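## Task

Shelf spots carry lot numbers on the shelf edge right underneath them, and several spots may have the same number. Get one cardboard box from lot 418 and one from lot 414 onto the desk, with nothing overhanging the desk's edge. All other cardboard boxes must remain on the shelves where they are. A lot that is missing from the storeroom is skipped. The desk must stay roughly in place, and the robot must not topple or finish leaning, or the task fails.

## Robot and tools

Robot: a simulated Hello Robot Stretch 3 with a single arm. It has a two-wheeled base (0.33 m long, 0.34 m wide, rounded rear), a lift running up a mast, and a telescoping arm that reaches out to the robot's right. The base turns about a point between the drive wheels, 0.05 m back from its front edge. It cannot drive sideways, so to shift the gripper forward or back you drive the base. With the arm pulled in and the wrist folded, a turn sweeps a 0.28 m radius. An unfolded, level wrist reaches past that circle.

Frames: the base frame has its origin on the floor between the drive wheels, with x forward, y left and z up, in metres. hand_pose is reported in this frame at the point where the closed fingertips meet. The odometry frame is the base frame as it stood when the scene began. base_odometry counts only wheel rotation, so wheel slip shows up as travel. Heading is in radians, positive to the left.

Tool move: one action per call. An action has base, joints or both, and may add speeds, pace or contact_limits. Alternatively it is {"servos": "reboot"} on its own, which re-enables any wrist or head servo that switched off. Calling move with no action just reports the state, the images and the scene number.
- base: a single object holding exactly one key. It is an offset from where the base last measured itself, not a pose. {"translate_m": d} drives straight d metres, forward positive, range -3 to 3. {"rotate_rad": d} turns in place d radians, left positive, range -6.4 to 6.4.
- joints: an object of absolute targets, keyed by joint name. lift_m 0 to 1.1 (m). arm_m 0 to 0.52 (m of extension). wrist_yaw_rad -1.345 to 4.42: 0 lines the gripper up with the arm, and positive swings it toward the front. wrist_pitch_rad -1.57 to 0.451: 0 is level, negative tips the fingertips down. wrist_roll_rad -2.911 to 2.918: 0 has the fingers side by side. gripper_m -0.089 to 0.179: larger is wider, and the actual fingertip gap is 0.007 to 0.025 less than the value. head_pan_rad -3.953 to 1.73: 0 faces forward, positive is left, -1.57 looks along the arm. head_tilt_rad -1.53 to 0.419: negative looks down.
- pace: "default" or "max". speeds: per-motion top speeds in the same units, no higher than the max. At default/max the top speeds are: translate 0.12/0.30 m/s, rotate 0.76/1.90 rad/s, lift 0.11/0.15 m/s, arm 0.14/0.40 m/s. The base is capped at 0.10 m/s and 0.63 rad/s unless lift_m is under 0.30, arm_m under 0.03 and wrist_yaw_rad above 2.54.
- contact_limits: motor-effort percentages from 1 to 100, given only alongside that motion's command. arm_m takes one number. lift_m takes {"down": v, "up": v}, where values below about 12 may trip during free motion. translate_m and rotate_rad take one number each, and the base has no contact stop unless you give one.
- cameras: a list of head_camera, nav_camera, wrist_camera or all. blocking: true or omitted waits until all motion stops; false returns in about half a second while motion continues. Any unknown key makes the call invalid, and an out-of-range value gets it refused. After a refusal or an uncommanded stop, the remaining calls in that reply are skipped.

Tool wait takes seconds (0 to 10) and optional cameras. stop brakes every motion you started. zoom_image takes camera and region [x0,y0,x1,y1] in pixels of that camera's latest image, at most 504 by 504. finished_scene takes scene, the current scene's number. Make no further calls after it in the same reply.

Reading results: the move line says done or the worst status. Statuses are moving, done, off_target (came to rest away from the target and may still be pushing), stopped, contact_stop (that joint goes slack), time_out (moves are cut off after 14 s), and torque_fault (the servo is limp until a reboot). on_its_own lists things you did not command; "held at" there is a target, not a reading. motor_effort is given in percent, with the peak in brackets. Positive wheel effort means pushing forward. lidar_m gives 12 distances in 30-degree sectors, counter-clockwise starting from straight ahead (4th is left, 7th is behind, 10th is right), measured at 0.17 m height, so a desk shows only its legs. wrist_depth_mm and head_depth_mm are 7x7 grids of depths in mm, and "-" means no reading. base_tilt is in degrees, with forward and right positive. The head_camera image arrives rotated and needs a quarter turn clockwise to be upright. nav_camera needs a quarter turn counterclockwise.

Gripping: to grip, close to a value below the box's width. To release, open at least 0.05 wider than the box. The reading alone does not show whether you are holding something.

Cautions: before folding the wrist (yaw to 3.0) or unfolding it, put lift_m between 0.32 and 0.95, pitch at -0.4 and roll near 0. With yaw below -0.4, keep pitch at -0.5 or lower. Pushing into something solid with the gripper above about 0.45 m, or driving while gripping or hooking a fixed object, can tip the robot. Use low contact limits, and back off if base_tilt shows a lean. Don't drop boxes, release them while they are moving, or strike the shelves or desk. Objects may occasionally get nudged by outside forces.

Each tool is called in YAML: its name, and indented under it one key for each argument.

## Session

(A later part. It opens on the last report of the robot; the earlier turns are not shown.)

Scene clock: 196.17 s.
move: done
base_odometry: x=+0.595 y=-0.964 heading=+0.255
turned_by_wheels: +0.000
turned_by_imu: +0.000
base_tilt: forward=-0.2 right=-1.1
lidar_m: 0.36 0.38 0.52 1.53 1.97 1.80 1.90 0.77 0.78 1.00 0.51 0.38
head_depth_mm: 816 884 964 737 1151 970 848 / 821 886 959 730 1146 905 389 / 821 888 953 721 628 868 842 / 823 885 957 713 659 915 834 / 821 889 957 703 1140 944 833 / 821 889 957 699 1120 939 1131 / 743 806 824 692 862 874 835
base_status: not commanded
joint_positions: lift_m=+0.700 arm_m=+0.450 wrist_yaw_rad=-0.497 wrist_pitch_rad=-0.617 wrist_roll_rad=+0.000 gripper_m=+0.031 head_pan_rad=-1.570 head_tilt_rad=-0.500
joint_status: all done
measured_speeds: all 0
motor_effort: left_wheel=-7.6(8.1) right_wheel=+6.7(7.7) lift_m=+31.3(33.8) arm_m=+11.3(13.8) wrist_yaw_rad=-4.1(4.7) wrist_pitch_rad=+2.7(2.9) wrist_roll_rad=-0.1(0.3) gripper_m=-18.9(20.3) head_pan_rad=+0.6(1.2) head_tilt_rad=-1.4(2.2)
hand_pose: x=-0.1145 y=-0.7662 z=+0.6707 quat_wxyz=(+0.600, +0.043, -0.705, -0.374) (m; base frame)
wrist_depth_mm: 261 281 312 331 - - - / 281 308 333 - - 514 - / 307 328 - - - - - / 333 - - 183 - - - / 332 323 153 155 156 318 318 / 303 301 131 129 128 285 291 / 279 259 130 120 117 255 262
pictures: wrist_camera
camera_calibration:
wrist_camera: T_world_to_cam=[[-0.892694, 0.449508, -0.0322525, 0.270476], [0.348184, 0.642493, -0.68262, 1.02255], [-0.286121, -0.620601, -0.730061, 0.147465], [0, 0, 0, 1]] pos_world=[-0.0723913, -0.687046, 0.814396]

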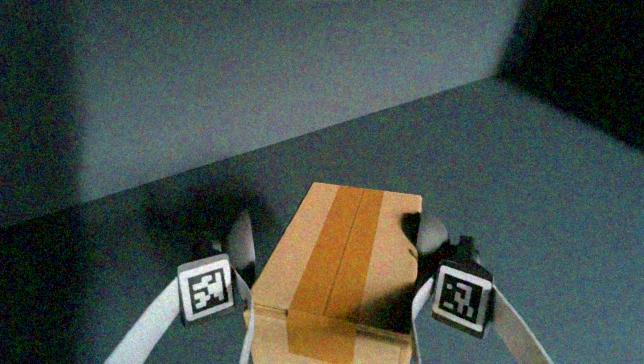

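move:
  joints: {"arm_m":0.0}

move:
  base: {"rotate_rad":-1.2}
  joints: {"wrist_yaw_rad":0,"lift_m":0.87}
  cameras: ["wrist_camera"]

move:
  base: {"translate_m":-1.2}

move:
  base: {"translate_m":-0.28}

move:
  base: {"rotate_rad":-0.374}
  cameras: ["nav_camera","wrist_camera"]

Scene clock: 230.63 s.
move: done
base_odometry: x=+0.595 y=-0.964 heading=+0.255
turned_by_wheels: +0.000
turned_by_imu: +0.000
base_tilt: forward=-0.2 right=-1.2
lidar_m: 0.36 0.38 0.53 1.52 1.97 1.80 1.90 0.77 0.78 1.00 0.50 0.38
head_depth_mm: 820 886 962 740 1155 969 853 / 818 884 965 731 1150 957 849 / 821 888 957 721 1134 949 843 / 823 887 957 713 1147 947 838 / 823 887 957 706 1140 943 836 / 822 886 955 699 1124 942 1126 / 744 805 828 691 861 877 834
base_status: not commanded
joint_positions: lift_m=+0.700 arm_m=+0.001 wrist_yaw_rad=-0.497 wrist_pitch_rad=-0.618 wrist_roll_rad=+0.000 gripper_m=+0.031 head_pan_rad=-1.570 head_tilt_rad=-0.500
joint_status: all done
measured_speeds: all 0
motor_effort: left_wheel=-7.4(8.1) right_wheel=+7.2(8.0) lift_m=+29.7(31.9) arm_m=-12.5(14.9) wrist_yaw_rad=-3.1(4.6) wrist_pitch_rad=+2.8(2.9) wrist_roll_rad=-0.2(0.3) gripper_m=-19.1(19.6) head_pan_rad=+0.2(1.0) head_tilt_rad=-1.0(2.1)
hand_pose: x=-0.1145 y=-0.3168 z=+0.6707 quat_wxyz=(+0.600, +0.043, -0.705, -0.374) (m; base frame)
wrist_depth_mm: - - - - - - - / - - - - - 547 - / - - - - - 681 - / - - - - 973 786 - / - - 153 155 156 929 947 / - - 130 129 129 828 850 / - - 127 120 116 734 775
pictures: none

Scene clock: 233.67 s.
move: done
base_odometry: x=+0.595 y=-0.964 heading=-0.944
turned_by_wheels: -1.200
turned_by_imu: -1.181
base_tilt: forward=-0.5 right=-1.2
lidar_m: 0.59 0.39 0.36 0.37 0.46 0.97 2.70 1.80 1.90 1.57 0.77 1.00
head_depth_mm: 1546 1635 1746 1899 2020 1630 1357 / 1601 1729 1853 1993 2062 1620 1361 / 1667 1796 1942 2119 2088 1618 417 / 1306 1431 1575 1682 1885 1602 294 / 1338 1501 1544 1711 1731 1545 1242 / 1249 1516 1208 1622 1261 1442 1254 / 1025 1330 911 823 882 951 1080
base_status: done
joint_positions: lift_m=+0.870 arm_m=+0.001 wrist_yaw_rad=-0.003 wrist_pitch_rad=-0.618 wrist_roll_rad=+0.000 gripper_m=+0.031 head_pan_rad=-1.570 head_tilt_rad=-0.500
joint_status: all done
measured_speeds: all 0
motor_effort: left_wheel=+7.1(12.7) right_wheel=-10.4(12.6) lift_m=+25.5(34.2) arm_m=-12.6(13.4) wrist_yaw_rad=+2.5(6.1) wrist_pitch_rad=+2.8(3.0) wrist_roll_rad=-0.2(0.3) gripper_m=-18.8(19.4) head_pan_rad=-0.3(0.9) head_tilt_rad=-0.8(1.9)
hand_pose: x=-0.0222 y=-0.3404 z=+0.8406 quat_wxyz=(+0.674, +0.214, -0.674, -0.216) (m; base frame)
wrist_depth_mm: - - - - - - - / - - - - - - - / - 676 - - - - - / - 651 - - - - - / - - 155 155 157 - - / - - 130 129 128 - - / - 96 127 120 117 883 918
pictures: wrist_camera
camera_calibration:
wrist_camera: T_world_to_cam=[[-0.999094, -0.0277382, -0.0322829, 0.00225834], [0.00174228, 0.731189, -0.682173, 0.854941], [0.0425271, -0.681611, -0.730478, 0.5491], [0, 0, 0, 1]] pos_world=[-0.0225849, -0.250788, 0.984396]

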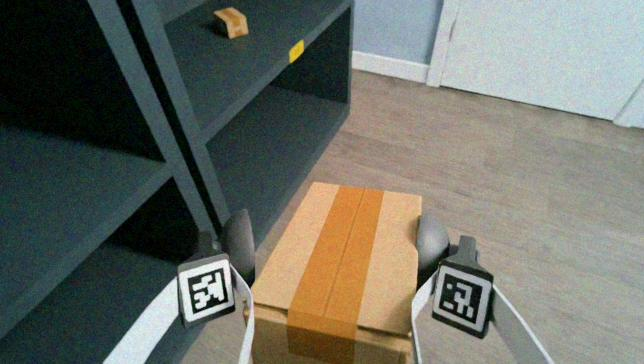

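Scene clock: 246.80 s.
move: done
base_odometry: x=-0.108 y=+0.008 heading=-0.944
turned_by_wheels: +0.000
turned_by_imu: +0.000
base_tilt: forward=-0.3 right=-1.4
lidar_m: 1.35 0.90 0.83 0.84 1.05 2.63 2.38 0.90 1.01 1.48 1.83 1.65
head_depth_mm: 1172 1252 1350 1375 953 1476 1361 / 1219 1300 1397 1465 951 1320 1353 / 1253 1354 1471 1594 1706 1570 417 / 1292 1397 1511 1658 1815 1591 294 / 1350 1452 1602 1755 1908 1599 1235 / 1409 1531 1681 1870 1975 1577 1297 / 1482 1601 1770 1965 2025 1572 1293
base_status: done
joint_positions: lift_m=+0.870 arm_m=+0.001 wrist_yaw_rad=-0.003 wrist_pitch_rad=-0.618 wrist_roll_rad=+0.000 gripper_m=+0.031 head_pan_rad=-1.570 head_tilt_rad=-0.500
joint_status: not commanded
measured_speeds: all 0
motor_effort: left_wheel=-5.0(10.1) right_wheel=-7.1(15.9) lift_m=+30.5(31.1) arm_m=-5.5(12.9) wrist_yaw_rad=+1.9(3.6) wrist_pitch_rad=+2.9(3.0) wrist_roll_rad=-0.1(0.3) gripper_m=-18.8(19.8) head_pan_rad=-1.8(2.2) head_tilt_rad=+0.5(1.3)
hand_pose: x=-0.0221 y=-0.3404 z=+0.8406 quat_wxyz=(+0.674, +0.214, -0.674, -0.216) (m; base frame)
wrist_depth_mm: - - - - - - - / - - - - - - - / - - - - - - - / - - - - - - - / - - 158 155 157 - - / - - 130 129 128 - - / 942 933 127 120 117 890 923
pictures: none

Scene clock: 250.73 s.
move: done
base_odometry: x=-0.272 y=+0.235 heading=-0.944
turned_by_wheels: +0.000
turned_by_imu: +0.000
base_tilt: forward=-0.3 right=-1.3
lidar_m: 1.52 1.01 0.93 0.95 1.19 2.37 2.20 0.93 0.71 0.94 1.69 1.91
head_depth_mm: 1083 1160 1239 1305 952 734 1328 / 1122 1199 1291 1342 948 754 1358 / 1164 1246 1345 1343 941 799 416 / 1214 1310 1423 1495 934 1264 294 / 1252 1352 1485 1632 926 1498 1233 / 1298 1425 1555 1719 1850 1581 1290 / 1363 1490 1631 1819 1955 1566 1287
base_status: done
joint_positions: lift_m=+0.870 arm_m=+0.001 wrist_yaw_rad=-0.003 wrist_pitch_rad=-0.618 wrist_roll_rad=+0.000 gripper_m=+0.031 head_pan_rad=-1.570 head_tilt_rad=-0.500
joint_status: not commanded
measured_speeds: all 0
motor_effort: left_wheel=-5.5(9.5) right_wheel=-5.6(15.4) lift_m=+31.5(32.1) arm_m=-3.8(5.9) wrist_yaw_rad=+2.2(3.5) wrist_pitch_rad=+2.9(3.0) wrist_roll_rad=+0.0(0.3) gripper_m=-19.4(19.7) head_pan_rad=-2.5(2.5) head_tilt_rad=+0.3(1.2)
hand_pose: x=-0.0221 y=-0.3404 z=+0.8406 quat_wxyz=(+0.674, +0.214, -0.674, -0.216) (m; base frame)
wrist_depth_mm: - - - - - - - / - - - - - - - / - - - - - - - / - - - - - - - / - - 157 155 157 - - / - - 130 129 128 982 - / 944 919 127 120 117 905 931
pictures: none

Scene clock: 252.43 s.
move: done
base_odometry: x=-0.272 y=+0.235 heading=-1.318
turned_by_wheels: -0.374
turned_by_imu: -0.368
base_tilt: forward=-0.3 right=-1.3
lidar_m: 1.90 1.29 0.96 0.93 0.98 1.37 2.37 1.28 0.72 0.71 0.95 1.95
head_depth_mm: 1112 1193 1299 1373 957 784 1318 / 1112 1197 1296 1360 948 779 1353 / 1110 1195 1303 1344 941 772 416 / 1119 1204 1309 1333 934 798 294 / 1120 1209 1314 1323 926 793 1240 / 1120 1209 1322 1305 923 787 1259 / 1120 1217 1318 1412 916 782 1289
base_status: done
joint_positions: lift_m=+0.870 arm_m=+0.001 wrist_yaw_rad=-0.003 wrist_pitch_rad=-0.618 wrist_roll_rad=+0.000 gripper_m=+0.031 head_pan_rad=-1.570 head_tilt_rad=-0.500
joint_status: not commanded
measured_speeds: all 0
motor_effort: left_wheel=+7.6(12.0) right_wheel=-9.5(13.8) lift_m=+31.7(31.9) arm_m=-3.3(3.7) wrist_yaw_rad=+1.0(3.3) wrist_pitch_rad=+2.8(3.0) wrist_roll_rad=-0.1(0.3) gripper_m=-19.0(19.6) head_pan_rad=-1.9(2.7) head_tilt_rad=+0.6(1.7)
hand_pose: x=-0.0220 y=-0.3404 z=+0.8406 quat_wxyz=(+0.674, +0.214, -0.673, -0.216) (m; base frame)
wrist_depth_mm: - - - - - - - / - - - - - - - / - - - - - - - / - - - - - - - / - - 157 155 157 - - / - - 130 129 128 - - / 957 896 127 120 117 890 917
pictures: nav_camera (sideways), wrist_camera
camera_calibration:
nav_camera: T_world_to_cam=[[0.0174438, -0.456097, 0.889759, -1.11488], [-0.999787, -0.0177427, 0.0105059, 0.0426362], [0.010995, -0.889753, -0.45631, 0.547059], [0, 0, 0, 1]] pos_world=[0.05606, -0.02099, 1.24116]
wrist_camera: T_world_to_cam=[[-0.999082, -0.0282342, -0.0322251, 0.00207713], [0.00134052, 0.731178, -0.682185, 0.854941], [0.0428232, -0.681602, -0.730469, 0.5491], [0, 0, 0, 1]] pos_world=[-0.0225851, -0.250788, 0.984396]

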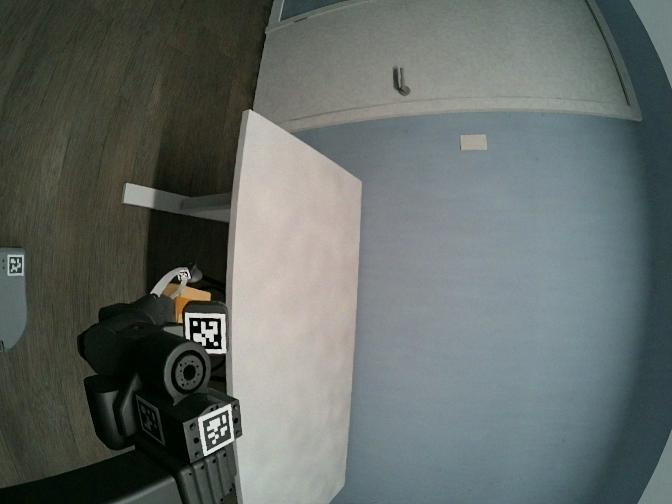

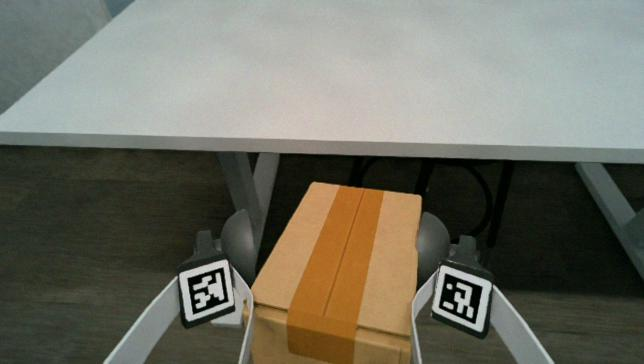

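move:
  joints: {"arm_m":0.45}

move:
  joints: {"lift_m":0.785}
  contact_limits: {"lift_m":{"down":14}}
  cameras: ["wrist_camera","head_camera"]

Scene clock: 262.80 s.
move: done
base_odometry: x=-0.272 y=+0.235 heading=-1.318
turned_by_wheels: +0.000
turned_by_imu: +0.000
base_tilt: forward=-0.3 right=-1.2
lidar_m: 1.90 1.29 0.97 0.93 0.98 1.37 2.37 1.28 0.72 0.71 0.94 1.95
head_depth_mm: 1106 1201 1310 1367 918 296 - / 1109 1197 1309 1293 368 727 1287 / 1116 1194 1307 571 937 775 1269 / 1115 1208 1312 604 862 792 1302 / 1120 1210 1316 1318 926 791 1298 / 1126 1207 1321 1304 919 787 1264 / 1126 1215 1321 1403 914 784 1286
base_status: not commanded
joint_positions: lift_m=+0.870 arm_m=+0.450 wrist_yaw_rad=-0.003 wrist_pitch_rad=-0.618 wrist_roll_rad=+0.000 gripper_m=+0.031 head_pan_rad=-1.570 head_tilt_rad=-0.500
joint_status: all done
measured_speeds: all 0
motor_effort: left_wheel=+7.5(8.1) right_wheel=-9.8(10.7) lift_m=+29.8(31.1) arm_m=+13.4(15.5) wrist_yaw_rad=+2.1(3.1) wrist_pitch_rad=+2.9(3.0) wrist_roll_rad=+0.2(0.5) gripper_m=-18.9(19.5) head_pan_rad=-3.1(3.2) head_tilt_rad=+1.2(2.0)
hand_pose: x=-0.0220 y=-0.7898 z=+0.8405 quat_wxyz=(+0.674, +0.214, -0.673, -0.216) (m; base frame)
wrist_depth_mm: - - - - - - - / - - - - - - - / - - - - - - - / - - - 183 - - - / - - 153 155 154 - - / - - 130 129 129 - - / - - 127 120 113 109 -
pictures: none

Scene clock: 264.40 s.
move: done
base_odometry: x=-0.272 y=+0.235 heading=-1.318
turned_by_wheels: +0.000
turned_by_imu: +0.000
base_tilt: forward=-0.3 right=-1.1
lidar_m: 1.90 1.29 0.97 0.94 0.98 1.38 2.37 1.29 0.72 0.71 0.94 1.95
head_depth_mm: 1104 1198 1303 1370 956 759 311 / 1106 1199 1307 1372 841 385 329 / 1113 1200 1308 1352 612 773 1269 / 1112 1203 1299 1328 725 795 1308 / 1119 1213 1323 1317 925 792 1295 / 1114 1213 1323 1299 918 787 1264 / 1126 1216 1330 1410 913 781 1292
base_status: not commanded
joint_positions: lift_m=+0.785 arm_m=+0.450 wrist_yaw_rad=-0.003 wrist_pitch_rad=-0.618 wrist_roll_rad=+0.000 gripper_m=+0.031 head_pan_rad=-1.570 head_tilt_rad=-0.500
joint_status: all done
measured_speeds: all 0
motor_effort: left_wheel=+6.9(7.9) right_wheel=-9.3(10.5) lift_m=+23.8(28.7) arm_m=+11.8(13.8) wrist_yaw_rad=+1.8(2.8) wrist_pitch_rad=+2.9(3.0) wrist_roll_rad=+0.1(0.3) gripper_m=-18.4(19.4) head_pan_rad=-2.9(3.7) head_tilt_rad=+1.3(2.1)
contact_limits: lift_m down 14 (down: maximum 72; up: maximum 65)
hand_pose: x=-0.0220 y=-0.7899 z=+0.7556 quat_wxyz=(+0.674, +0.214, -0.674, -0.216) (m; base frame)
wrist_depth_mm: - - - - - - - / - - - - - - - / - - - - - - - / - - - 165 164 - - / - - 151 147 148 - - / - - 130 127 127 - - / - - 127 124 116 109 -
pictures: head_camera (sideways), wrist_camera
camera_calibration:
head_camera: T_world_to_cam=[[-0.0466566, 0.432398, -0.900475, 1.18752], [0.997509, -0.0275842, -0.0649298, 0.0780406], [-0.0529144, -0.901261, -0.430034, 0.515584], [0, 0, 0, 1]] pos_world=[0.00484107, -0.0466522, 1.29611]
wrist_camera: T_world_to_cam=[[-0.999082, -0.0282435, -0.0322173, -0.013364], [0.00134046, 0.730985, -0.682392, 1.1256], [0.0428235, -0.681809, -0.730276, 0.18038], [0, 0, 0, 1]] pos_world=[-0.0225851, -0.700187, 0.899396]

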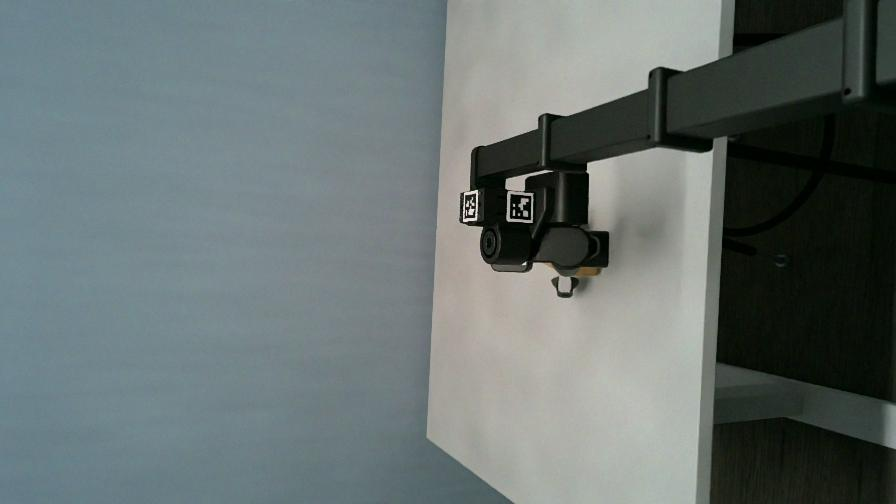

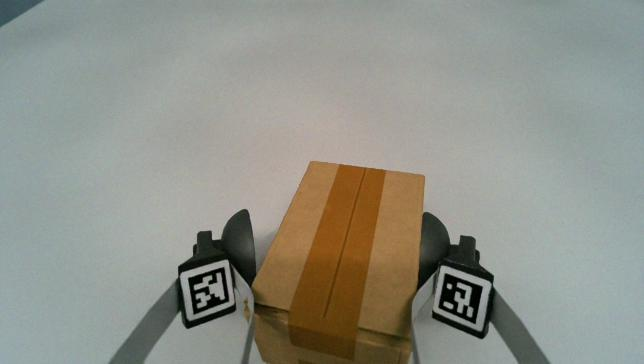

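move:
  joints: {"lift_m":0.76}
  speeds: {"lift_m":0.02}
  contact_limits: {"lift_m":{"down":13}}
  cameras: ["wrist_camera"]

Scene clock: 271.57 s.
move: done
base_odometry: x=-0.272 y=+0.235 heading=-1.318
turned_by_wheels: +0.000
turned_by_imu: +0.000
base_tilt: forward=-0.2 right=-1.2
lidar_m: 1.90 1.29 0.96 0.93 0.98 1.37 2.37 1.29 0.72 0.71 0.94 1.95
head_depth_mm: 1111 1192 1304 1368 956 787 1150 / 1117 1200 1310 1367 912 403 346 / 1112 1202 1311 1348 617 774 1273 / 1121 1207 1313 1336 657 795 1301 / 1114 1209 1312 1326 928 795 1296 / 1121 1214 1322 1305 920 787 1265 / 1125 1213 1322 1413 916 785 1289
base_status: not commanded
joint_positions: lift_m=+0.760 arm_m=+0.450 wrist_yaw_rad=-0.003 wrist_pitch_rad=-0.537 wrist_roll_rad=-0.006 gripper_m=+0.031 head_pan_rad=-1.570 head_tilt_rad=-0.500
joint_status: all done
measured_speeds: all 0
on_its_own: wrist_pitch_rad is at rest, and its effort (-12.1) is outside its rest range (-8 to +12)
motor_effort: left_wheel=+7.1(7.8) right_wheel=-8.0(10.1) lift_m=+10.7(27.4) arm_m=+7.8(9.6) wrist_yaw_rad=+1.9(3.2) wrist_pitch_rad=-12.1(12.4) wrist_roll_rad=+1.8(2.0) gripper_m=-18.2(18.8) head_pan_rad=-2.5(3.8) head_tilt_rad=+2.2(2.2)
contact_limits: lift_m down 13 (down: maximum 72; up: maximum 65)
hand_pose: x=-0.0221 y=-0.8028 z=+0.7470 quat_wxyz=(+0.684, +0.187, -0.680, -0.188) (m; base frame)
wrist_depth_mm: - - - - - - - / - - - - - - - / - - - - - - - / - - - 165 169 - - / - - 150 146 146 - - / - - 130 128 128 - - / - - 126 125 117 109 -
pictures: wrist_camera
camera_calibration:
wrist_camera: T_world_to_cam=[[-0.999121, -0.0338065, -0.0247735, -0.024009], [-0.00444899, 0.673293, -0.739363, 1.12529], [0.0416751, -0.738603, -0.672852, 0.0767514], [0, 0, 0, 1]] pos_world=[-0.0221802, -0.701775, 0.883047]

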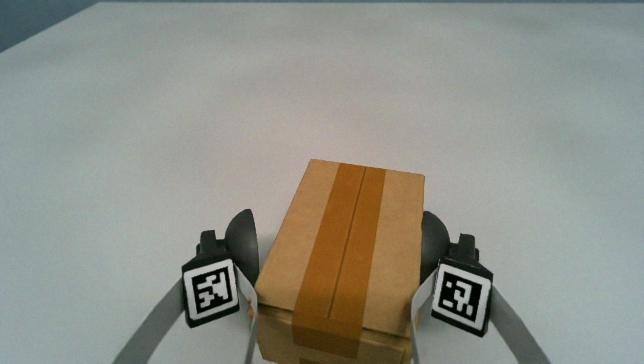

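In contact and slightly pressed; relax up a bit, open.

move:
  joints: {"lift_m":0.774}

move:
  joints: {"gripper_m":0.17}

move:
  joints: {"lift_m":0.88}
  cameras: ["wrist_camera"]

move:
  joints: {"arm_m":0.0,"head_pan_rad":1.57}
  pace: "max"
  cameras: ["nav_camera"]

move:
  joints: {"wrist_yaw_rad":3.0,"wrist_pitch_rad":-0.4,"head_pan_rad":-3.14}
  cameras: ["nav_camera"]

Scene clock: 281.33 s.
move: done
base_odometry: x=-0.272 y=+0.235 heading=-1.318
turned_by_wheels: +0.000
turned_by_imu: +0.000
base_tilt: forward=-0.2 right=-1.1
lidar_m: 1.90 1.29 0.96 0.93 0.98 1.37 2.37 1.28 0.72 0.71 0.94 1.94
head_depth_mm: 1108 1195 1300 1374 958 784 322 / 1112 1199 1308 1361 908 399 331 / 1113 1204 1303 1347 612 773 1280 / 1112 1208 1320 1327 693 795 1305 / 1113 1208 1313 1321 929 795 1292 / 1122 1210 1323 1304 919 786 1261 / 1122 1213 1316 1415 912 782 1289
base_status: not commanded
joint_positions: lift_m=+0.774 arm_m=+0.450 wrist_yaw_rad=-0.002 wrist_pitch_rad=-0.590 wrist_roll_rad=-0.006 gripper_m=+0.031 head_pan_rad=-1.570 head_tilt_rad=-0.500
joint_status: all done
measured_speeds: all 0
motor_effort: left_wheel=+6.5(7.6) right_wheel=-7.8(8.5) lift_m=+27.9(30.5) arm_m=+3.7(4.7) wrist_yaw_rad=+2.1(2.3) wrist_pitch_rad=-2.4(12.1) wrist_roll_rad=+1.8(2.0) gripper_m=-17.3(18.0) head_pan_rad=-2.9(3.6) head_tilt_rad=+2.2(2.4)
hand_pose: x=-0.0220 y=-0.7945 z=+0.7502 quat_wxyz=(+0.679, +0.205, -0.675, -0.206) (m; base frame)
wrist_depth_mm: - - - - - - - / - - - - - - - / - - - - - - - / - - - 159 165 - - / - - 150 144 147 - - / - - 130 128 128 - - / - 101 - 128 121 107 -
pictures: none

Scene clock: 283.27 s.
move: done
base_odometry: x=-0.272 y=+0.235 heading=-1.318
turned_by_wheels: +0.000
turned_by_imu: +0.000
base_tilt: forward=-0.3 right=-1.1
lidar_m: 1.90 1.29 0.96 0.94 0.98 1.37 2.37 1.28 0.72 0.71 0.95 1.95
head_depth_mm: 1102 1196 1300 1370 954 782 323 / 1107 1199 1298 1363 908 399 332 / 1115 1208 1310 1353 613 773 1278 / 1113 1203 1315 1324 692 797 1313 / 1118 1204 1321 1317 890 794 1292 / 1114 1211 1322 1305 920 786 1260 / 1124 1213 1325 1405 909 786 1286
base_status: not commanded
joint_positions: lift_m=+0.774 arm_m=+0.450 wrist_yaw_rad=-0.002 wrist_pitch_rad=-0.610 wrist_roll_rad=-0.005 gripper_m=+0.170 head_pan_rad=-1.570 head_tilt_rad=-0.500
joint_status: all done
measured_speeds: all 0
motor_effort: left_wheel=+6.4(7.3) right_wheel=-7.0(8.1) lift_m=+23.4(27.9) arm_m=+1.7(4.4) wrist_yaw_rad=+2.1(2.3) wrist_pitch_rad=+1.3(2.4) wrist_roll_rad=+1.8(2.0) gripper_m=+1.0(83.6) head_pan_rad=-2.9(3.5) head_tilt_rad=+2.1(2.7)
hand_pose: x=-0.0219 y=-0.7912 z=+0.7462 quat_wxyz=(+0.676, +0.212, -0.673, -0.213) (m; base frame)
wrist_depth_mm: - - - - - - - / - - - - - - - / - - - - - - - / - - - 161 160 - - / - 143 - 141 140 - - / - 124 - 125 125 - - / - - - 133 121 - 106
pictures: none

Scene clock: 285.07 s.
move: done
base_odometry: x=-0.272 y=+0.235 heading=-1.318
turned_by_wheels: +0.000
turned_by_imu: +0.000
base_tilt: forward=-0.4 right=-1.2
lidar_m: 1.90 1.29 0.96 0.93 0.98 1.37 2.37 1.28 0.71 0.71 0.94 1.95
head_depth_mm: 1108 1201 1298 1375 357 - - / 1112 1200 1307 553 356 751 1284 / 1106 1195 1304 570 940 774 1277 / 1112 1208 1314 600 880 794 1304 / 1113 1208 1315 1315 926 790 1290 / 1121 1215 1320 1304 918 787 1265 / 1120 1209 1326 1400 914 782 1292
base_status: not commanded
joint_positions: lift_m=+0.880 arm_m=+0.450 wrist_yaw_rad=-0.002 wrist_pitch_rad=-0.610 wrist_roll_rad=-0.005 gripper_m=+0.170 head_pan_rad=-1.570 head_tilt_rad=-0.500
joint_status: all done
measured_speeds: all 0
motor_effort: left_wheel=+6.7(6.9) right_wheel=-7.9(8.3) lift_m=+31.0(33.5) arm_m=+0.8(2.5) wrist_yaw_rad=+1.0(2.2) wrist_pitch_rad=+1.4(1.6) wrist_roll_rad=+1.4(1.8) gripper_m=+0.7(1.3) head_pan_rad=-2.5(3.6) head_tilt_rad=+2.8(3.3)
hand_pose: x=-0.0219 y=-0.7911 z=+0.8521 quat_wxyz=(+0.676, +0.213, -0.673, -0.213) (m; base frame)
wrist_depth_mm: - - - - - - - / - - - - - - - / - - - - - - - / - - - - - - - / - 143 - - - - - / - 124 - 239 - - - / - - - 215 - - 106
pictures: wrist_camera
camera_calibration:
wrist_camera: T_world_to_cam=[[-0.999098, -0.03202, -0.0279019, -0.0168195], [-0.00405767, 0.725921, -0.687766, 1.19279], [0.0422769, -0.687032, -0.725396, 0.241664], [0, 0, 0, 1]] pos_world=[-0.0221812, -0.700376, 0.99519]

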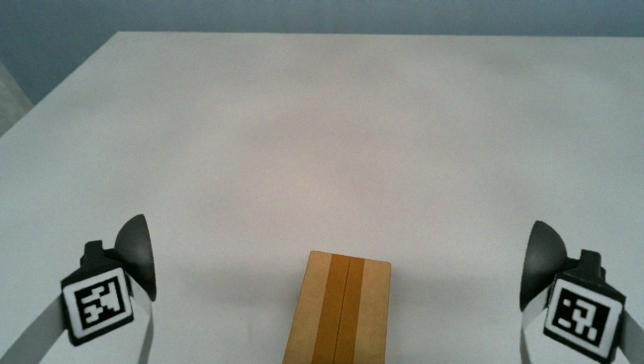

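Scene clock: 287.73 s.
move: done
base_odometry: x=-0.272 y=+0.235 heading=-1.318
turned_by_wheels: +0.000
turned_by_imu: +0.000
base_tilt: forward=-0.4 right=-1.2
lidar_m: 1.90 1.29 0.96 0.94 0.98 1.37 2.37 1.29 0.72 0.71 0.94 1.95
head_depth_mm: 759 818 887 976 1083 1214 1305 / 758 817 890 977 1083 1220 1301 / 759 823 895 985 1081 1213 1310 / 764 825 899 989 1092 1232 1302 / 765 827 900 988 1102 1237 1301 / 768 831 904 995 1099 1230 1319 / 769 833 909 998 1118 1245 -
base_status: not commanded
joint_positions: lift_m=+0.880 arm_m=+0.001 wrist_yaw_rad=-0.002 wrist_pitch_rad=-0.612 wrist_roll_rad=-0.005 gripper_m=+0.170 head_pan_rad=+1.578 head_tilt_rad=-0.500
joint_status: all done
measured_speeds: translate_m=+0.000 rotate_rad=+0.000 lift_m=+0.000 arm_m=+0.000 wrist_yaw_rad=+0.000 wrist_pitch_rad=+0.000 wrist_roll_rad=+0.000 head_pan_rad=-0.024 head_tilt_rad=+0.000
motor_effort: left_wheel=+7.0(7.0) right_wheel=-7.4(8.0) lift_m=+26.5(31.3) arm_m=-11.4(14.9) wrist_yaw_rad=+1.1(2.4) wrist_pitch_rad=+1.8(1.9) wrist_roll_rad=+1.6(1.8) gripper_m=+0.6(1.2) head_pan_rad=-3.2(6.2) head_tilt_rad=+2.3(3.3)
hand_pose: x=-0.0219 y=-0.3414 z=+0.8518 quat_wxyz=(+0.676, +0.213, -0.672, -0.213) (m; base frame)
wrist_depth_mm: - - - 530 - - - / - - - - - - - / - - - - - - - / - - - - - - - / - - - - - - - / 123 141 - - - - - / 116 966 955 950 928 935 106
pictures: nav_camera (sideways)
camera_calibration:
nav_camera: T_world_to_cam=[[-0.0203184, 0.455978, 0.889759, -1.11466], [0.999656, 0.0240203, 0.0105182, 0.0304254], [-0.0165762, 0.889667, -0.456309, 0.547202], [0, 0, 0, 1]] pos_world=[-0.0439926, 0.020704, 1.24116]

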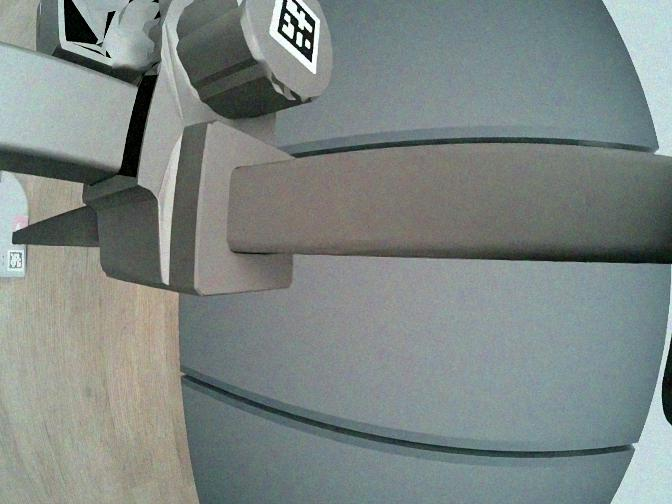

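Scene clock: 291.23 s.
move: done
base_odometry: x=-0.272 y=+0.235 heading=-1.318
turned_by_wheels: +0.000
turned_by_imu: +0.000
base_tilt: forward=-0.4 right=-1.3
lidar_m: 1.90 1.29 0.96 0.93 0.97 1.37 2.37 1.28 0.72 0.71 0.94 1.95
head_depth_mm: 1979 2140 2302 2539 2123 - - / 1984 2117 2317 2538 2091 - - / 1978 2125 2307 2540 2091 - - / 1982 2147 2328 2532 2068 1717 - / 1980 2155 2344 2527 2055 1596 1296 / 1983 2146 2328 2529 2039 1576 1302 / 1993 2147 2347 2524 2040 1575 1287
base_status: not commanded
joint_positions: lift_m=+0.880 arm_m=+0.001 wrist_yaw_rad=+2.997 wrist_pitch_rad=-0.420 wrist_roll_rad=-0.005 gripper_m=+0.170 head_pan_rad=-3.148 head_tilt_rad=-0.500
joint_status: all done
measured_speeds: translate_m=+0.000 rotate_rad=+0.000 lift_m=+0.000 arm_m=+0.000 wrist_yaw_rad=+0.000 wrist_pitch_rad=+0.000 wrist_roll_rad=+0.000 head_pan_rad=+0.024 head_tilt_rad=+0.000
motor_effort: left_wheel=+6.2(7.2) right_wheel=-7.6(8.2) lift_m=+30.4(31.7) arm_m=-3.3(11.9) wrist_yaw_rad=+2.7(5.7) wrist_pitch_rad=+3.3(7.3) wrist_roll_rad=+1.7(1.8) gripper_m=+0.5(1.1) head_pan_rad=+3.5(6.0) head_tilt_rad=+2.6(3.4)
hand_pose: x=+0.0111 y=+0.0762 z=+0.8922 quat_wxyz=(+0.197, +0.698, +0.098, +0.681) (m; base frame)
wrist_depth_mm: - 137 - - - 948 - / - 148 175 - - - - / - 162 - - - - - / - 187 - - - - - / - 195 215 - - - - / 123 126 243 - - - - / 116 - 281 - - - 106
pictures: nav_camera (sideways)
camera_calibration:
nav_camera: T_world_to_cam=[[-0.4562, -0.0139312, 0.889768, -1.112], [-0.0100205, 0.999894, 0.0105178, 0.0365074], [-0.889821, -0.0041177, -0.456291, 0.552533], [0, 0, 0, 1]] pos_world=[-0.0152726, -0.0497199, 1.24116]

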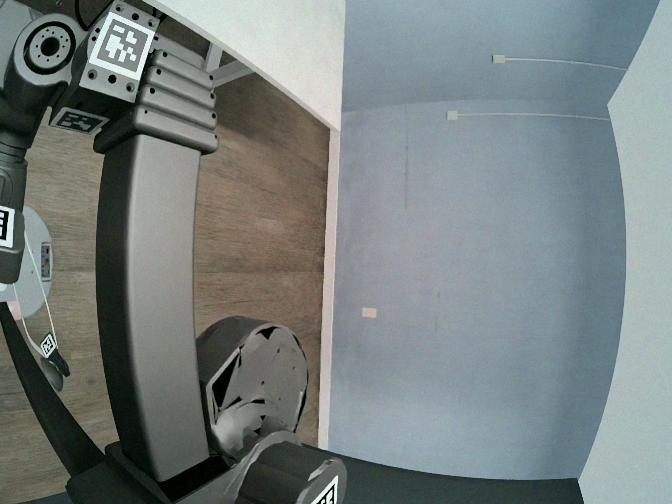

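move:
  base: {"translate_m":-1.75}
  joints: {"lift_m":0.29,"gripper_m":0.04,"head_pan_rad":0,"head_tilt_rad":-0.2}
  pace: "max"
  contact_limits: {"translate_m":40}

move:
  base: {"rotate_rad":1.57}
  pace: "max"
  cameras: ["nav_camera"]

Scene clock: 310.27 s.
move: done
base_odometry: x=-0.710 y=+1.929 heading=-1.318
turned_by_wheels: +0.000
turned_by_imu: -0.003
base_tilt: forward=-0.2 right=-1.2
lidar_m: 3.45 1.36 1.06 2.24 0.88 0.66 0.64 0.67 0.93 1.30 1.14 1.69
head_depth_mm: 2339 3560 3738 3711 1875 2255 1752 / 2353 3774 3775 - 3473 2355 1719 / 2131 3750 3864 - 3656 2360 1722 / 2391 3736 3853 - 3670 2322 1716 / 2413 3772 3844 - 3579 2335 1701 / 2444 3788 3716 3630 3543 2300 1698 / 2474 3477 2722 2758 2821 2296 1694
base_status: done
joint_positions: lift_m=+0.290 arm_m=+0.001 wrist_yaw_rad=+2.997 wrist_pitch_rad=-0.419 wrist_roll_rad=-0.005 gripper_m=+0.040 head_pan_rad=+0.000 head_tilt_rad=-0.201
joint_status: all done
measured_speeds: all 0
motor_effort: left_wheel=-0.2(10.5) right_wheel=-10.4(17.8) lift_m=+30.2(31.5) arm_m=+12.1(13.6) wrist_yaw_rad=+2.0(3.5) wrist_pitch_rad=+3.0(3.3) wrist_roll_rad=+1.6(1.9) gripper_m=+0.3(81.9) head_pan_rad=-3.2(5.5) head_tilt_rad=-0.4(9.1)
contact_limits: translate_m 40 (maximum 100)
hand_pose: x=+0.0110 y=+0.0764 z=+0.3025 quat_wxyz=(+0.197, +0.698, +0.097, +0.681) (m; base frame)
wrist_depth_mm: - 137 - - - - - / - 148 - - - - - / 889 162 868 914 931 905 874 / 742 186 669 728 716 719 696 / 608 581 203 583 583 592 593 / 524 516 127 311 129 503 505 / 444 290 260 278 435 441 440
pictures: none

Scene clock: 312.40 s.
move: done
base_odometry: x=-0.710 y=+1.929 heading=+0.252
turned_by_wheels: +1.570
turned_by_imu: +1.539
base_tilt: forward=-0.3 right=-1.2
lidar_m: 2.40 0.90 0.66 0.64 0.66 0.91 1.30 1.14 1.70 3.62 1.39 1.06
head_depth_mm: 1110 1084 1067 1045 1026 1025 1059 / 2192 2277 2325 2399 2446 1460 1428 / 2225 2268 2341 2380 2468 2359 1725 / 2209 2274 2306 2371 2481 2332 1701 / 2180 2273 2305 2400 2482 2307 1703 / 2202 2259 2303 2370 2466 2290 1697 / 1829 1836 1878 1885 1952 1959 1674
base_status: done
joint_positions: lift_m=+0.290 arm_m=+0.001 wrist_yaw_rad=+2.997 wrist_pitch_rad=-0.419 wrist_roll_rad=-0.005 gripper_m=+0.040 head_pan_rad=+0.000 head_tilt_rad=-0.201
joint_status: not commanded
measured_speeds: all 0
motor_effort: left_wheel=-6.6(15.1) right_wheel=+7.8(14.7) lift_m=+29.4(30.6) arm_m=+1.4(13.1) wrist_yaw_rad=+2.3(3.1) wrist_pitch_rad=+3.0(3.1) wrist_roll_rad=+1.7(1.8) gripper_m=+0.1(0.8) head_pan_rad=-2.9(3.7) head_tilt_rad=+0.4(1.3)
hand_pose: x=+0.0110 y=+0.0764 z=+0.3025 quat_wxyz=(+0.197, +0.698, +0.097, +0.681) (m; base frame)
wrist_depth_mm: 586 137 608 626 622 - - / 627 148 157 - - - - / - 162 171 - - - 830 / 718 186 219 713 722 715 706 / 609 582 203 578 574 593 594 / 514 518 127 312 129 508 502 / 444 289 259 278 433 443 444
pictures: nav_camera (sideways)
camera_calibration:
nav_camera: T_world_to_cam=[[0.17324, 0.0170628, 0.984732, -1.23982], [0.0128039, -0.999804, 0.0150714, 0.0304342], [0.984796, 0.00999743, -0.173424, 0.172942], [0, 0, 0, 1]] pos_world=[0.0440846, 0.0498541, 1.25043]

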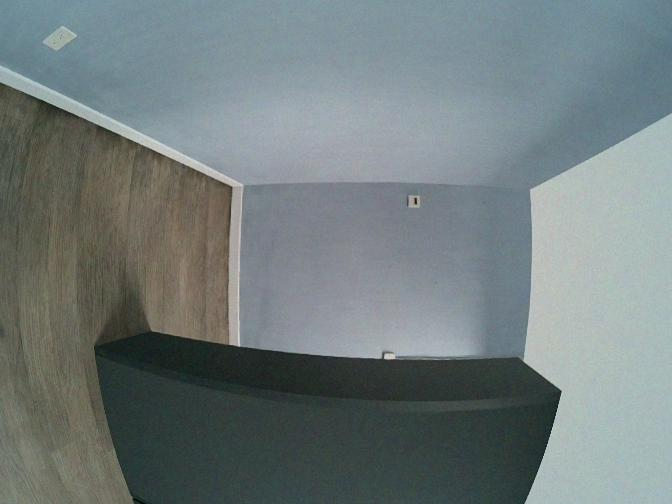

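move:
  base: {"translate_m":1.98}
  pace: "max"

move:
  base: {"rotate_rad":-1.56}
  joints: {"head_pan_rad":-0.8,"head_tilt_rad":-0.35}
  pace: "max"
  cameras: ["nav_camera","head_camera"]

Scene clock: 334.07 s.
move: done
base_odometry: x=+1.207 y=+2.422 heading=+0.252
turned_by_wheels: +0.000
turned_by_imu: +0.001
base_tilt: forward=-0.5 right=-1.1
lidar_m: 0.49 0.51 0.64 0.62 0.64 0.89 2.53 0.66 1.37 1.83 0.68 0.50
head_depth_mm: 406 417 430 443 456 473 488 / 405 417 430 443 457 472 488 / 405 416 429 442 456 472 486 / 404 416 428 442 456 470 485 / 403 415 428 441 454 470 487 / 403 415 427 440 455 469 485 / 404 415 426 440 454 468 485
base_status: done
joint_positions: lift_m=+0.290 arm_m=+0.001 wrist_yaw_rad=+2.997 wrist_pitch_rad=-0.419 wrist_roll_rad=-0.005 gripper_m=+0.040 head_pan_rad=+0.000 head_tilt_rad=-0.201
joint_status: not commanded
measured_speeds: all 0
motor_effort: left_wheel=+1.2(13.5) right_wheel=+3.0(13.9) lift_m=+27.4(29.3) arm_m=-10.3(13.3) wrist_yaw_rad=+1.5(3.1) wrist_pitch_rad=+2.9(3.2) wrist_roll_rad=+1.4(1.9) gripper_m=+0.6(0.9) head_pan_rad=-1.4(3.3) head_tilt_rad=+4.8(5.4)
hand_pose: x=+0.0110 y=+0.0764 z=+0.3025 quat_wxyz=(+0.196, +0.698, +0.098, +0.681) (m; base frame)
wrist_depth_mm: 578 137 596 617 625 631 528 / 617 148 629 - - 674 520 / - 162 170 - - 752 526 / 709 187 193 721 718 708 534 / 615 586 203 579 576 593 544 / 517 518 127 309 129 510 508 / 442 289 260 279 432 444 440
pictures: none

Scene clock: 336.20 s.
move: done
base_odometry: x=+1.207 y=+2.422 heading=-1.308
turned_by_wheels: -1.560
turned_by_imu: -1.530
base_tilt: forward=-0.4 right=-1.2
lidar_m: 1.64 0.67 0.50 0.49 0.51 0.64 0.62 0.65 0.92 2.84 0.66 1.37
head_depth_mm: 633 687 760 845 951 1099 1403 / 552 596 647 710 783 871 984 / 1057 598 618 655 696 746 812 / 1180 1050 1303 1079 1393 1119 934 / 1313 1096 1454 1052 1547 1113 1329 / 1260 1268 1391 1158 1489 1254 1377 / 1160 1196 1270 1303 1379 1506 1412
base_status: done
joint_positions: lift_m=+0.290 arm_m=+0.001 wrist_yaw_rad=+2.997 wrist_pitch_rad=-0.419 wrist_roll_rad=-0.005 gripper_m=+0.040 head_pan_rad=-0.804 head_tilt_rad=-0.350
joint_status: all done
measured_speeds: all 0
motor_effort: left_wheel=+5.9(15.8) right_wheel=-9.2(14.5) lift_m=+26.9(28.0) arm_m=-12.6(13.8) wrist_yaw_rad=+1.8(3.1) wrist_pitch_rad=+3.1(3.1) wrist_roll_rad=+1.5(1.8) gripper_m=-0.3(1.0) head_pan_rad=+3.1(6.0) head_tilt_rad=-3.4(5.3)
hand_pose: x=+0.0110 y=+0.0764 z=+0.3025 quat_wxyz=(+0.196, +0.698, +0.098, +0.681) (m; base frame)
wrist_depth_mm: 472 137 479 488 498 501 508 / 510 148 513 534 527 540 540 / 547 161 170 - - - - / - 179 188 - - - 658 / 609 571 204 578 574 599 595 / 524 519 127 311 129 506 505 / 443 289 259 278 438 442 442
pictures: head_camera (sideways), nav_camera (sideways)
camera_calibration:
head_camera: T_world_to_cam=[[-0.236422, 0.17881, -0.955056, 1.25989], [0.744764, 0.664632, -0.0599291, 0.0731122], [0.624045, -0.72546, -0.290304, 0.329662], [0, 0, 0, 1]] pos_world=[0.0376897, -0.0347165, 1.30335]
nav_camera: T_world_to_cam=[[0.232702, -0.217097, 0.948008, -1.19219], [-0.709784, -0.7043, 0.0129395, 0.0376717], [0.664873, -0.675892, -0.317984, 0.363071], [0, 0, 0, 1]] pos_world=[0.0627671, 0.0131087, 1.24517]

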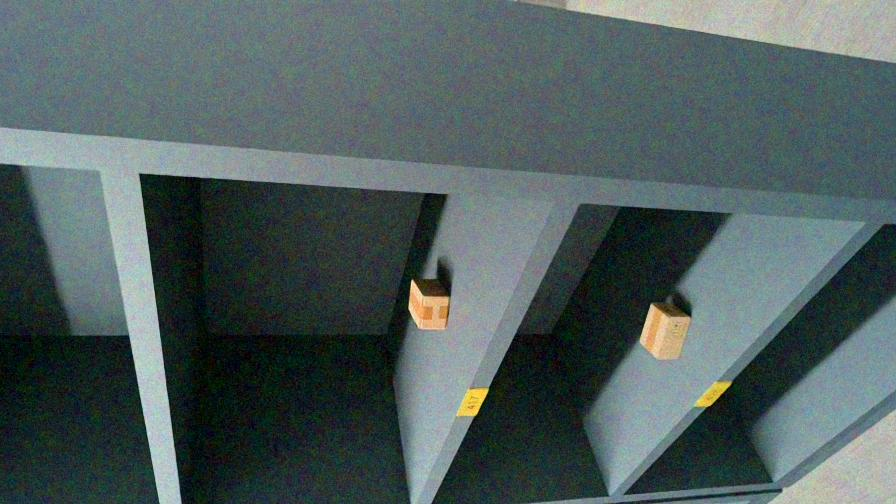

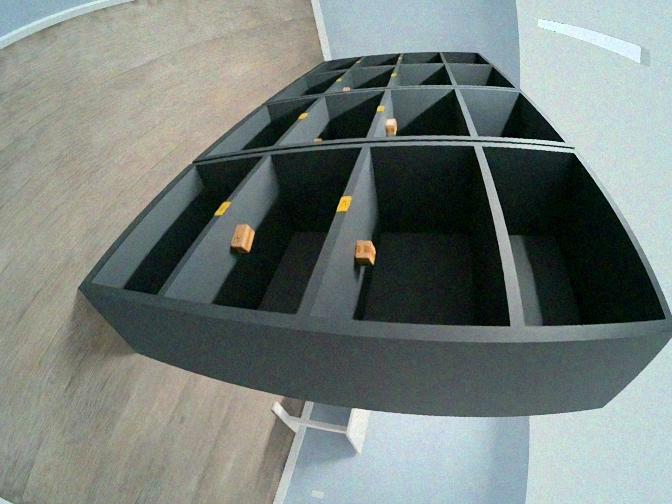

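zoom_image:
  camera: "head_camera"
  region: [640, 300, 780, 420]

zoom_image:
  camera: "nav_camera"
  region: [270, 40, 450, 160]

move:
  base: {"translate_m":0.95}
  joints: {"head_pan_rad":-1.2,"head_tilt_rad":-0.45}
  cameras: ["head_camera","nav_camera"]
  pace: "max"

Scaled by 3.600 from the camera's 896x504 image, which has a finer 1280x720 frame.

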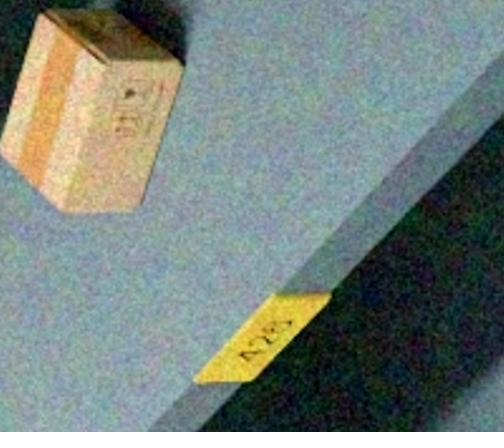

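Scaled by 2.800 from the camera's 672x504 image, which has a finer 792x594 frame.

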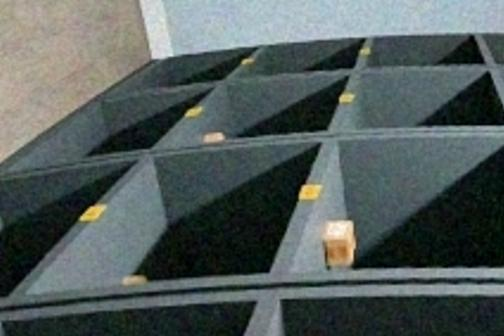

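Scene clock: 355.30 s.
move: done
base_odometry: x=+1.454 y=+1.505 heading=-1.308
turned_by_wheels: +0.000
turned_by_imu: +0.001
base_tilt: forward=-0.3 right=-1.3
lidar_m: 1.51 0.61 0.46 0.45 0.47 0.66 1.56 0.76 0.76 1.01 0.65 1.38
head_depth_mm: 577 855 915 832 614 1015 792 / 588 892 956 826 641 1011 810 / 602 913 986 815 1168 1000 826 / 614 725 798 776 945 966 874 / 531 580 625 671 739 823 892 / 536 580 627 686 770 858 1161 / 583 1120 1194 832 1291 1018 1254
base_status: done
joint_positions: lift_m=+0.290 arm_m=+0.001 wrist_yaw_rad=+2.997 wrist_pitch_rad=-0.419 wrist_roll_rad=-0.005 gripper_m=+0.040 head_pan_rad=-1.200 head_tilt_rad=-0.451
joint_status: all done
measured_speeds: all 0
motor_effort: left_wheel=+4.1(13.2) right_wheel=+4.2(14.6) lift_m=+25.1(26.6) arm_m=-10.3(12.0) wrist_yaw_rad=+1.8(3.2) wrist_pitch_rad=+3.1(3.1) wrist_roll_rad=+1.7(1.8) gripper_m=+0.6(0.8) head_pan_rad=+2.9(5.0) head_tilt_rad=+4.5(6.5)
hand_pose: x=+0.0110 y=+0.0764 z=+0.3025 quat_wxyz=(+0.196, +0.698, +0.098, +0.681) (m; base frame)
wrist_depth_mm: 432 137 448 453 460 472 473 / 471 148 483 493 502 509 514 / 515 162 512 534 540 542 - / - 179 188 - - - - / 591 563 203 559 554 592 592 / 524 515 127 311 129 501 510 / 441 289 259 279 433 441 442
pictures: head_camera (sideways), nav_camera (sideways)
camera_calibration:
head_camera: T_world_to_cam=[[-0.18345, 0.34435, -0.920744, 1.21479], [0.941222, 0.331777, -0.0634487, 0.0764973], [0.283633, -0.878264, -0.384975, 0.454879], [0, 0, 0, 1]] pos_world=[0.0218345, -0.0441903, 1.29848]
nav_camera: T_world_to_cam=[[0.164971, -0.377526, 0.911185, -1.14372], [-0.92606, -0.377206, 0.0113783, 0.0410516], [0.339409, -0.845689, -0.41184, 0.487189], [0, 0, 0, 1]] pos_world=[0.0613398, -0.00428757, 1.24232]

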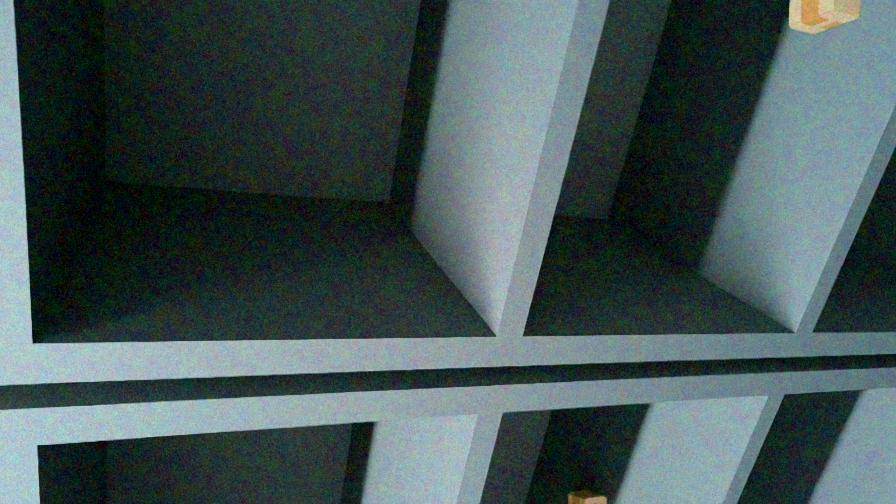

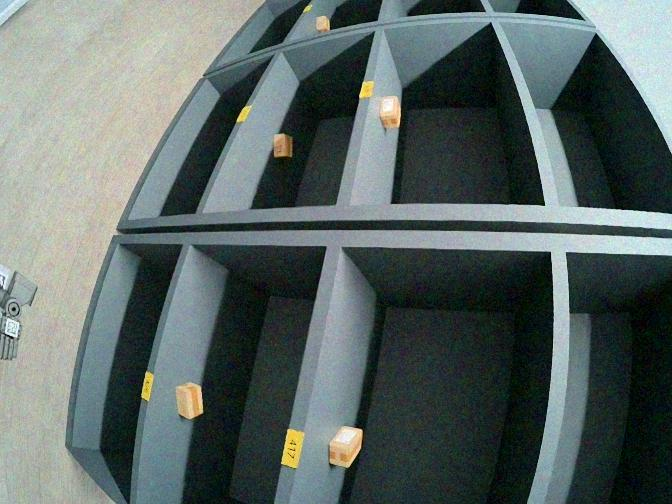

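zoom_image:
  camera: "nav_camera"
  region: [220, 60, 420, 180]

move:
  base: {"translate_m":0.9}
  joints: {"head_pan_rad":-1.0,"head_tilt_rad":-0.45}
  cameras: ["head_camera","nav_camera"]
  pace: "max"

zoom_image:
  camera: "nav_camera"
  region: [200, 0, 420, 180]

zoom_image:
  camera: "nav_camera"
  region: [80, 180, 380, 440]

Scaled by 2.520 from the camera's 672x504 image, which has a finer 792x594 frame.

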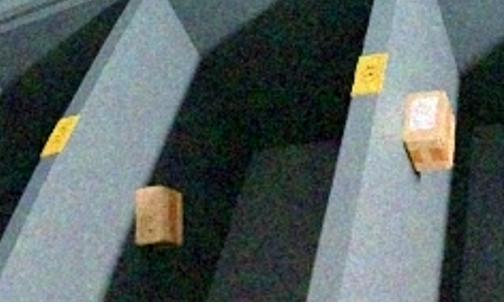

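Scene clock: 372.07 s.
move: done
base_odometry: x=+1.688 y=+0.636 heading=-1.308
turned_by_wheels: +0.000
turned_by_imu: +0.001
base_tilt: forward=-0.3 right=-1.3
lidar_m: 1.39 0.56 0.42 0.41 0.43 0.61 1.92 0.81 0.76 1.04 0.70 1.44
head_depth_mm: 577 921 984 835 1088 1017 815 / 588 804 916 824 1169 1007 858 / 575 656 730 759 925 972 1183 / 590 633 680 727 808 893 1004 / 749 1216 1273 918 1253 1061 1230 / 940 1323 1360 1535 1299 1458 1289 / 996 1382 1428 1563 1293 1556 1328
base_status: done
joint_positions: lift_m=+0.290 arm_m=+0.001 wrist_yaw_rad=+2.998 wrist_pitch_rad=-0.419 wrist_roll_rad=-0.005 gripper_m=+0.040 head_pan_rad=-1.000 head_tilt_rad=-0.450
joint_status: all done
measured_speeds: all 0
motor_effort: left_wheel=+6.7(12.0) right_wheel=+0.6(15.0) lift_m=+23.7(25.1) arm_m=-7.7(9.7) wrist_yaw_rad=+2.3(3.1) wrist_pitch_rad=+3.0(3.1) wrist_roll_rad=+1.8(1.9) gripper_m=+0.4(0.8) head_pan_rad=-3.2(5.1) head_tilt_rad=+3.5(6.5)
hand_pose: x=+0.0110 y=+0.0764 z=+0.3025 quat_wxyz=(+0.196, +0.698, +0.098, +0.681) (m; base frame)
wrist_depth_mm: 405 137 410 418 424 433 439 / 440 147 446 459 463 470 476 / 477 162 478 500 508 517 524 / 526 188 220 547 541 - - / 553 552 201 566 156 568 588 / 522 517 127 310 129 502 510 / 440 289 259 280 431 444 441
pictures: head_camera (sideways), nav_camera (sideways)
camera_calibration:
head_camera: T_world_to_cam=[[-0.247811, 0.300121, -0.92115, 1.21568], [0.856394, 0.51241, -0.0634419, 0.0769732], [0.452966, -0.804589, -0.384003, 0.45254], [0, 0, 0, 1]] pos_world=[0.0303549, -0.0401841, 1.29848]
nav_camera: T_world_to_cam=[[0.23625, -0.336301, 0.91164, -1.14473], [-0.832462, -0.553965, 0.0113759, 0.0404363], [0.501191, -0.761593, -0.410832, 0.484862], [0, 0, 0, 1]] pos_world=[0.0610967, 0.0066937, 1.24232]

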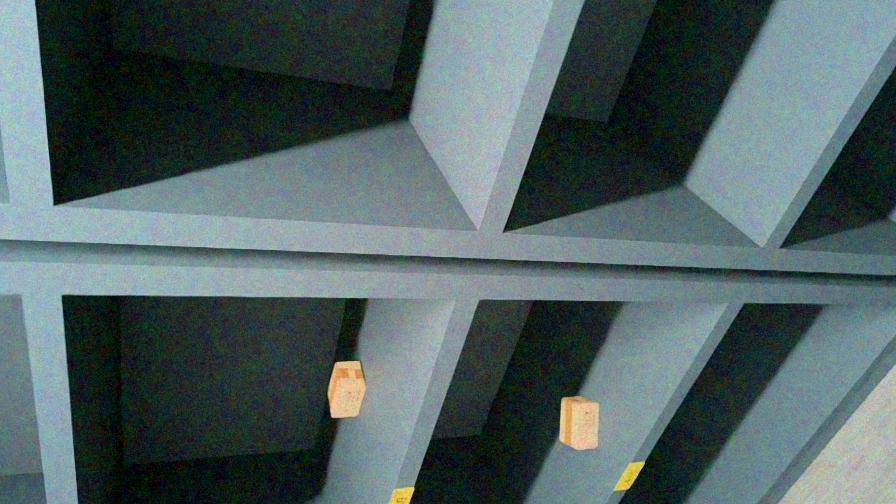

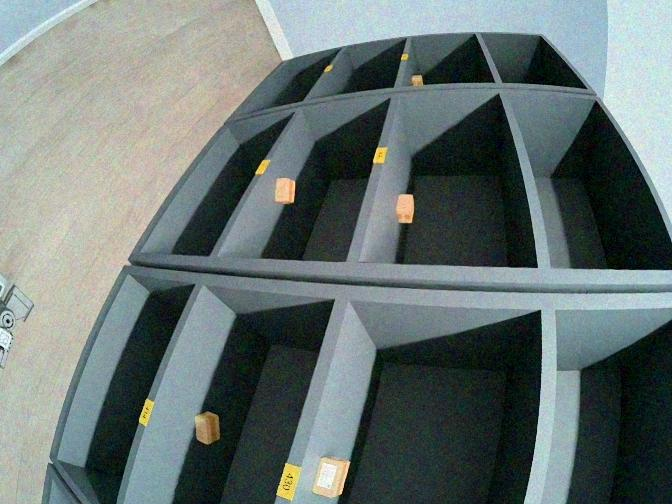

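Scaled by 2.291 from the camera's 672x504 image, which has a finer 792x594 frame.

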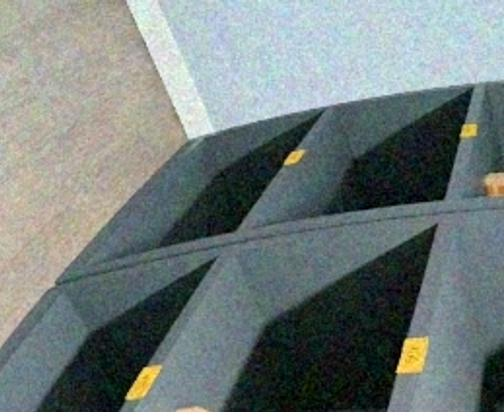

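Scaled by 1.680 from the camera's 672x504 image, which has a finer 792x594 frame.

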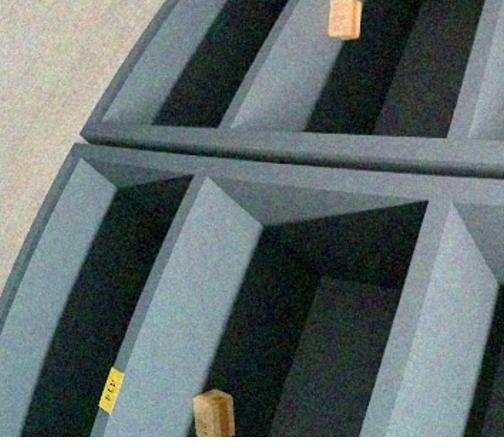

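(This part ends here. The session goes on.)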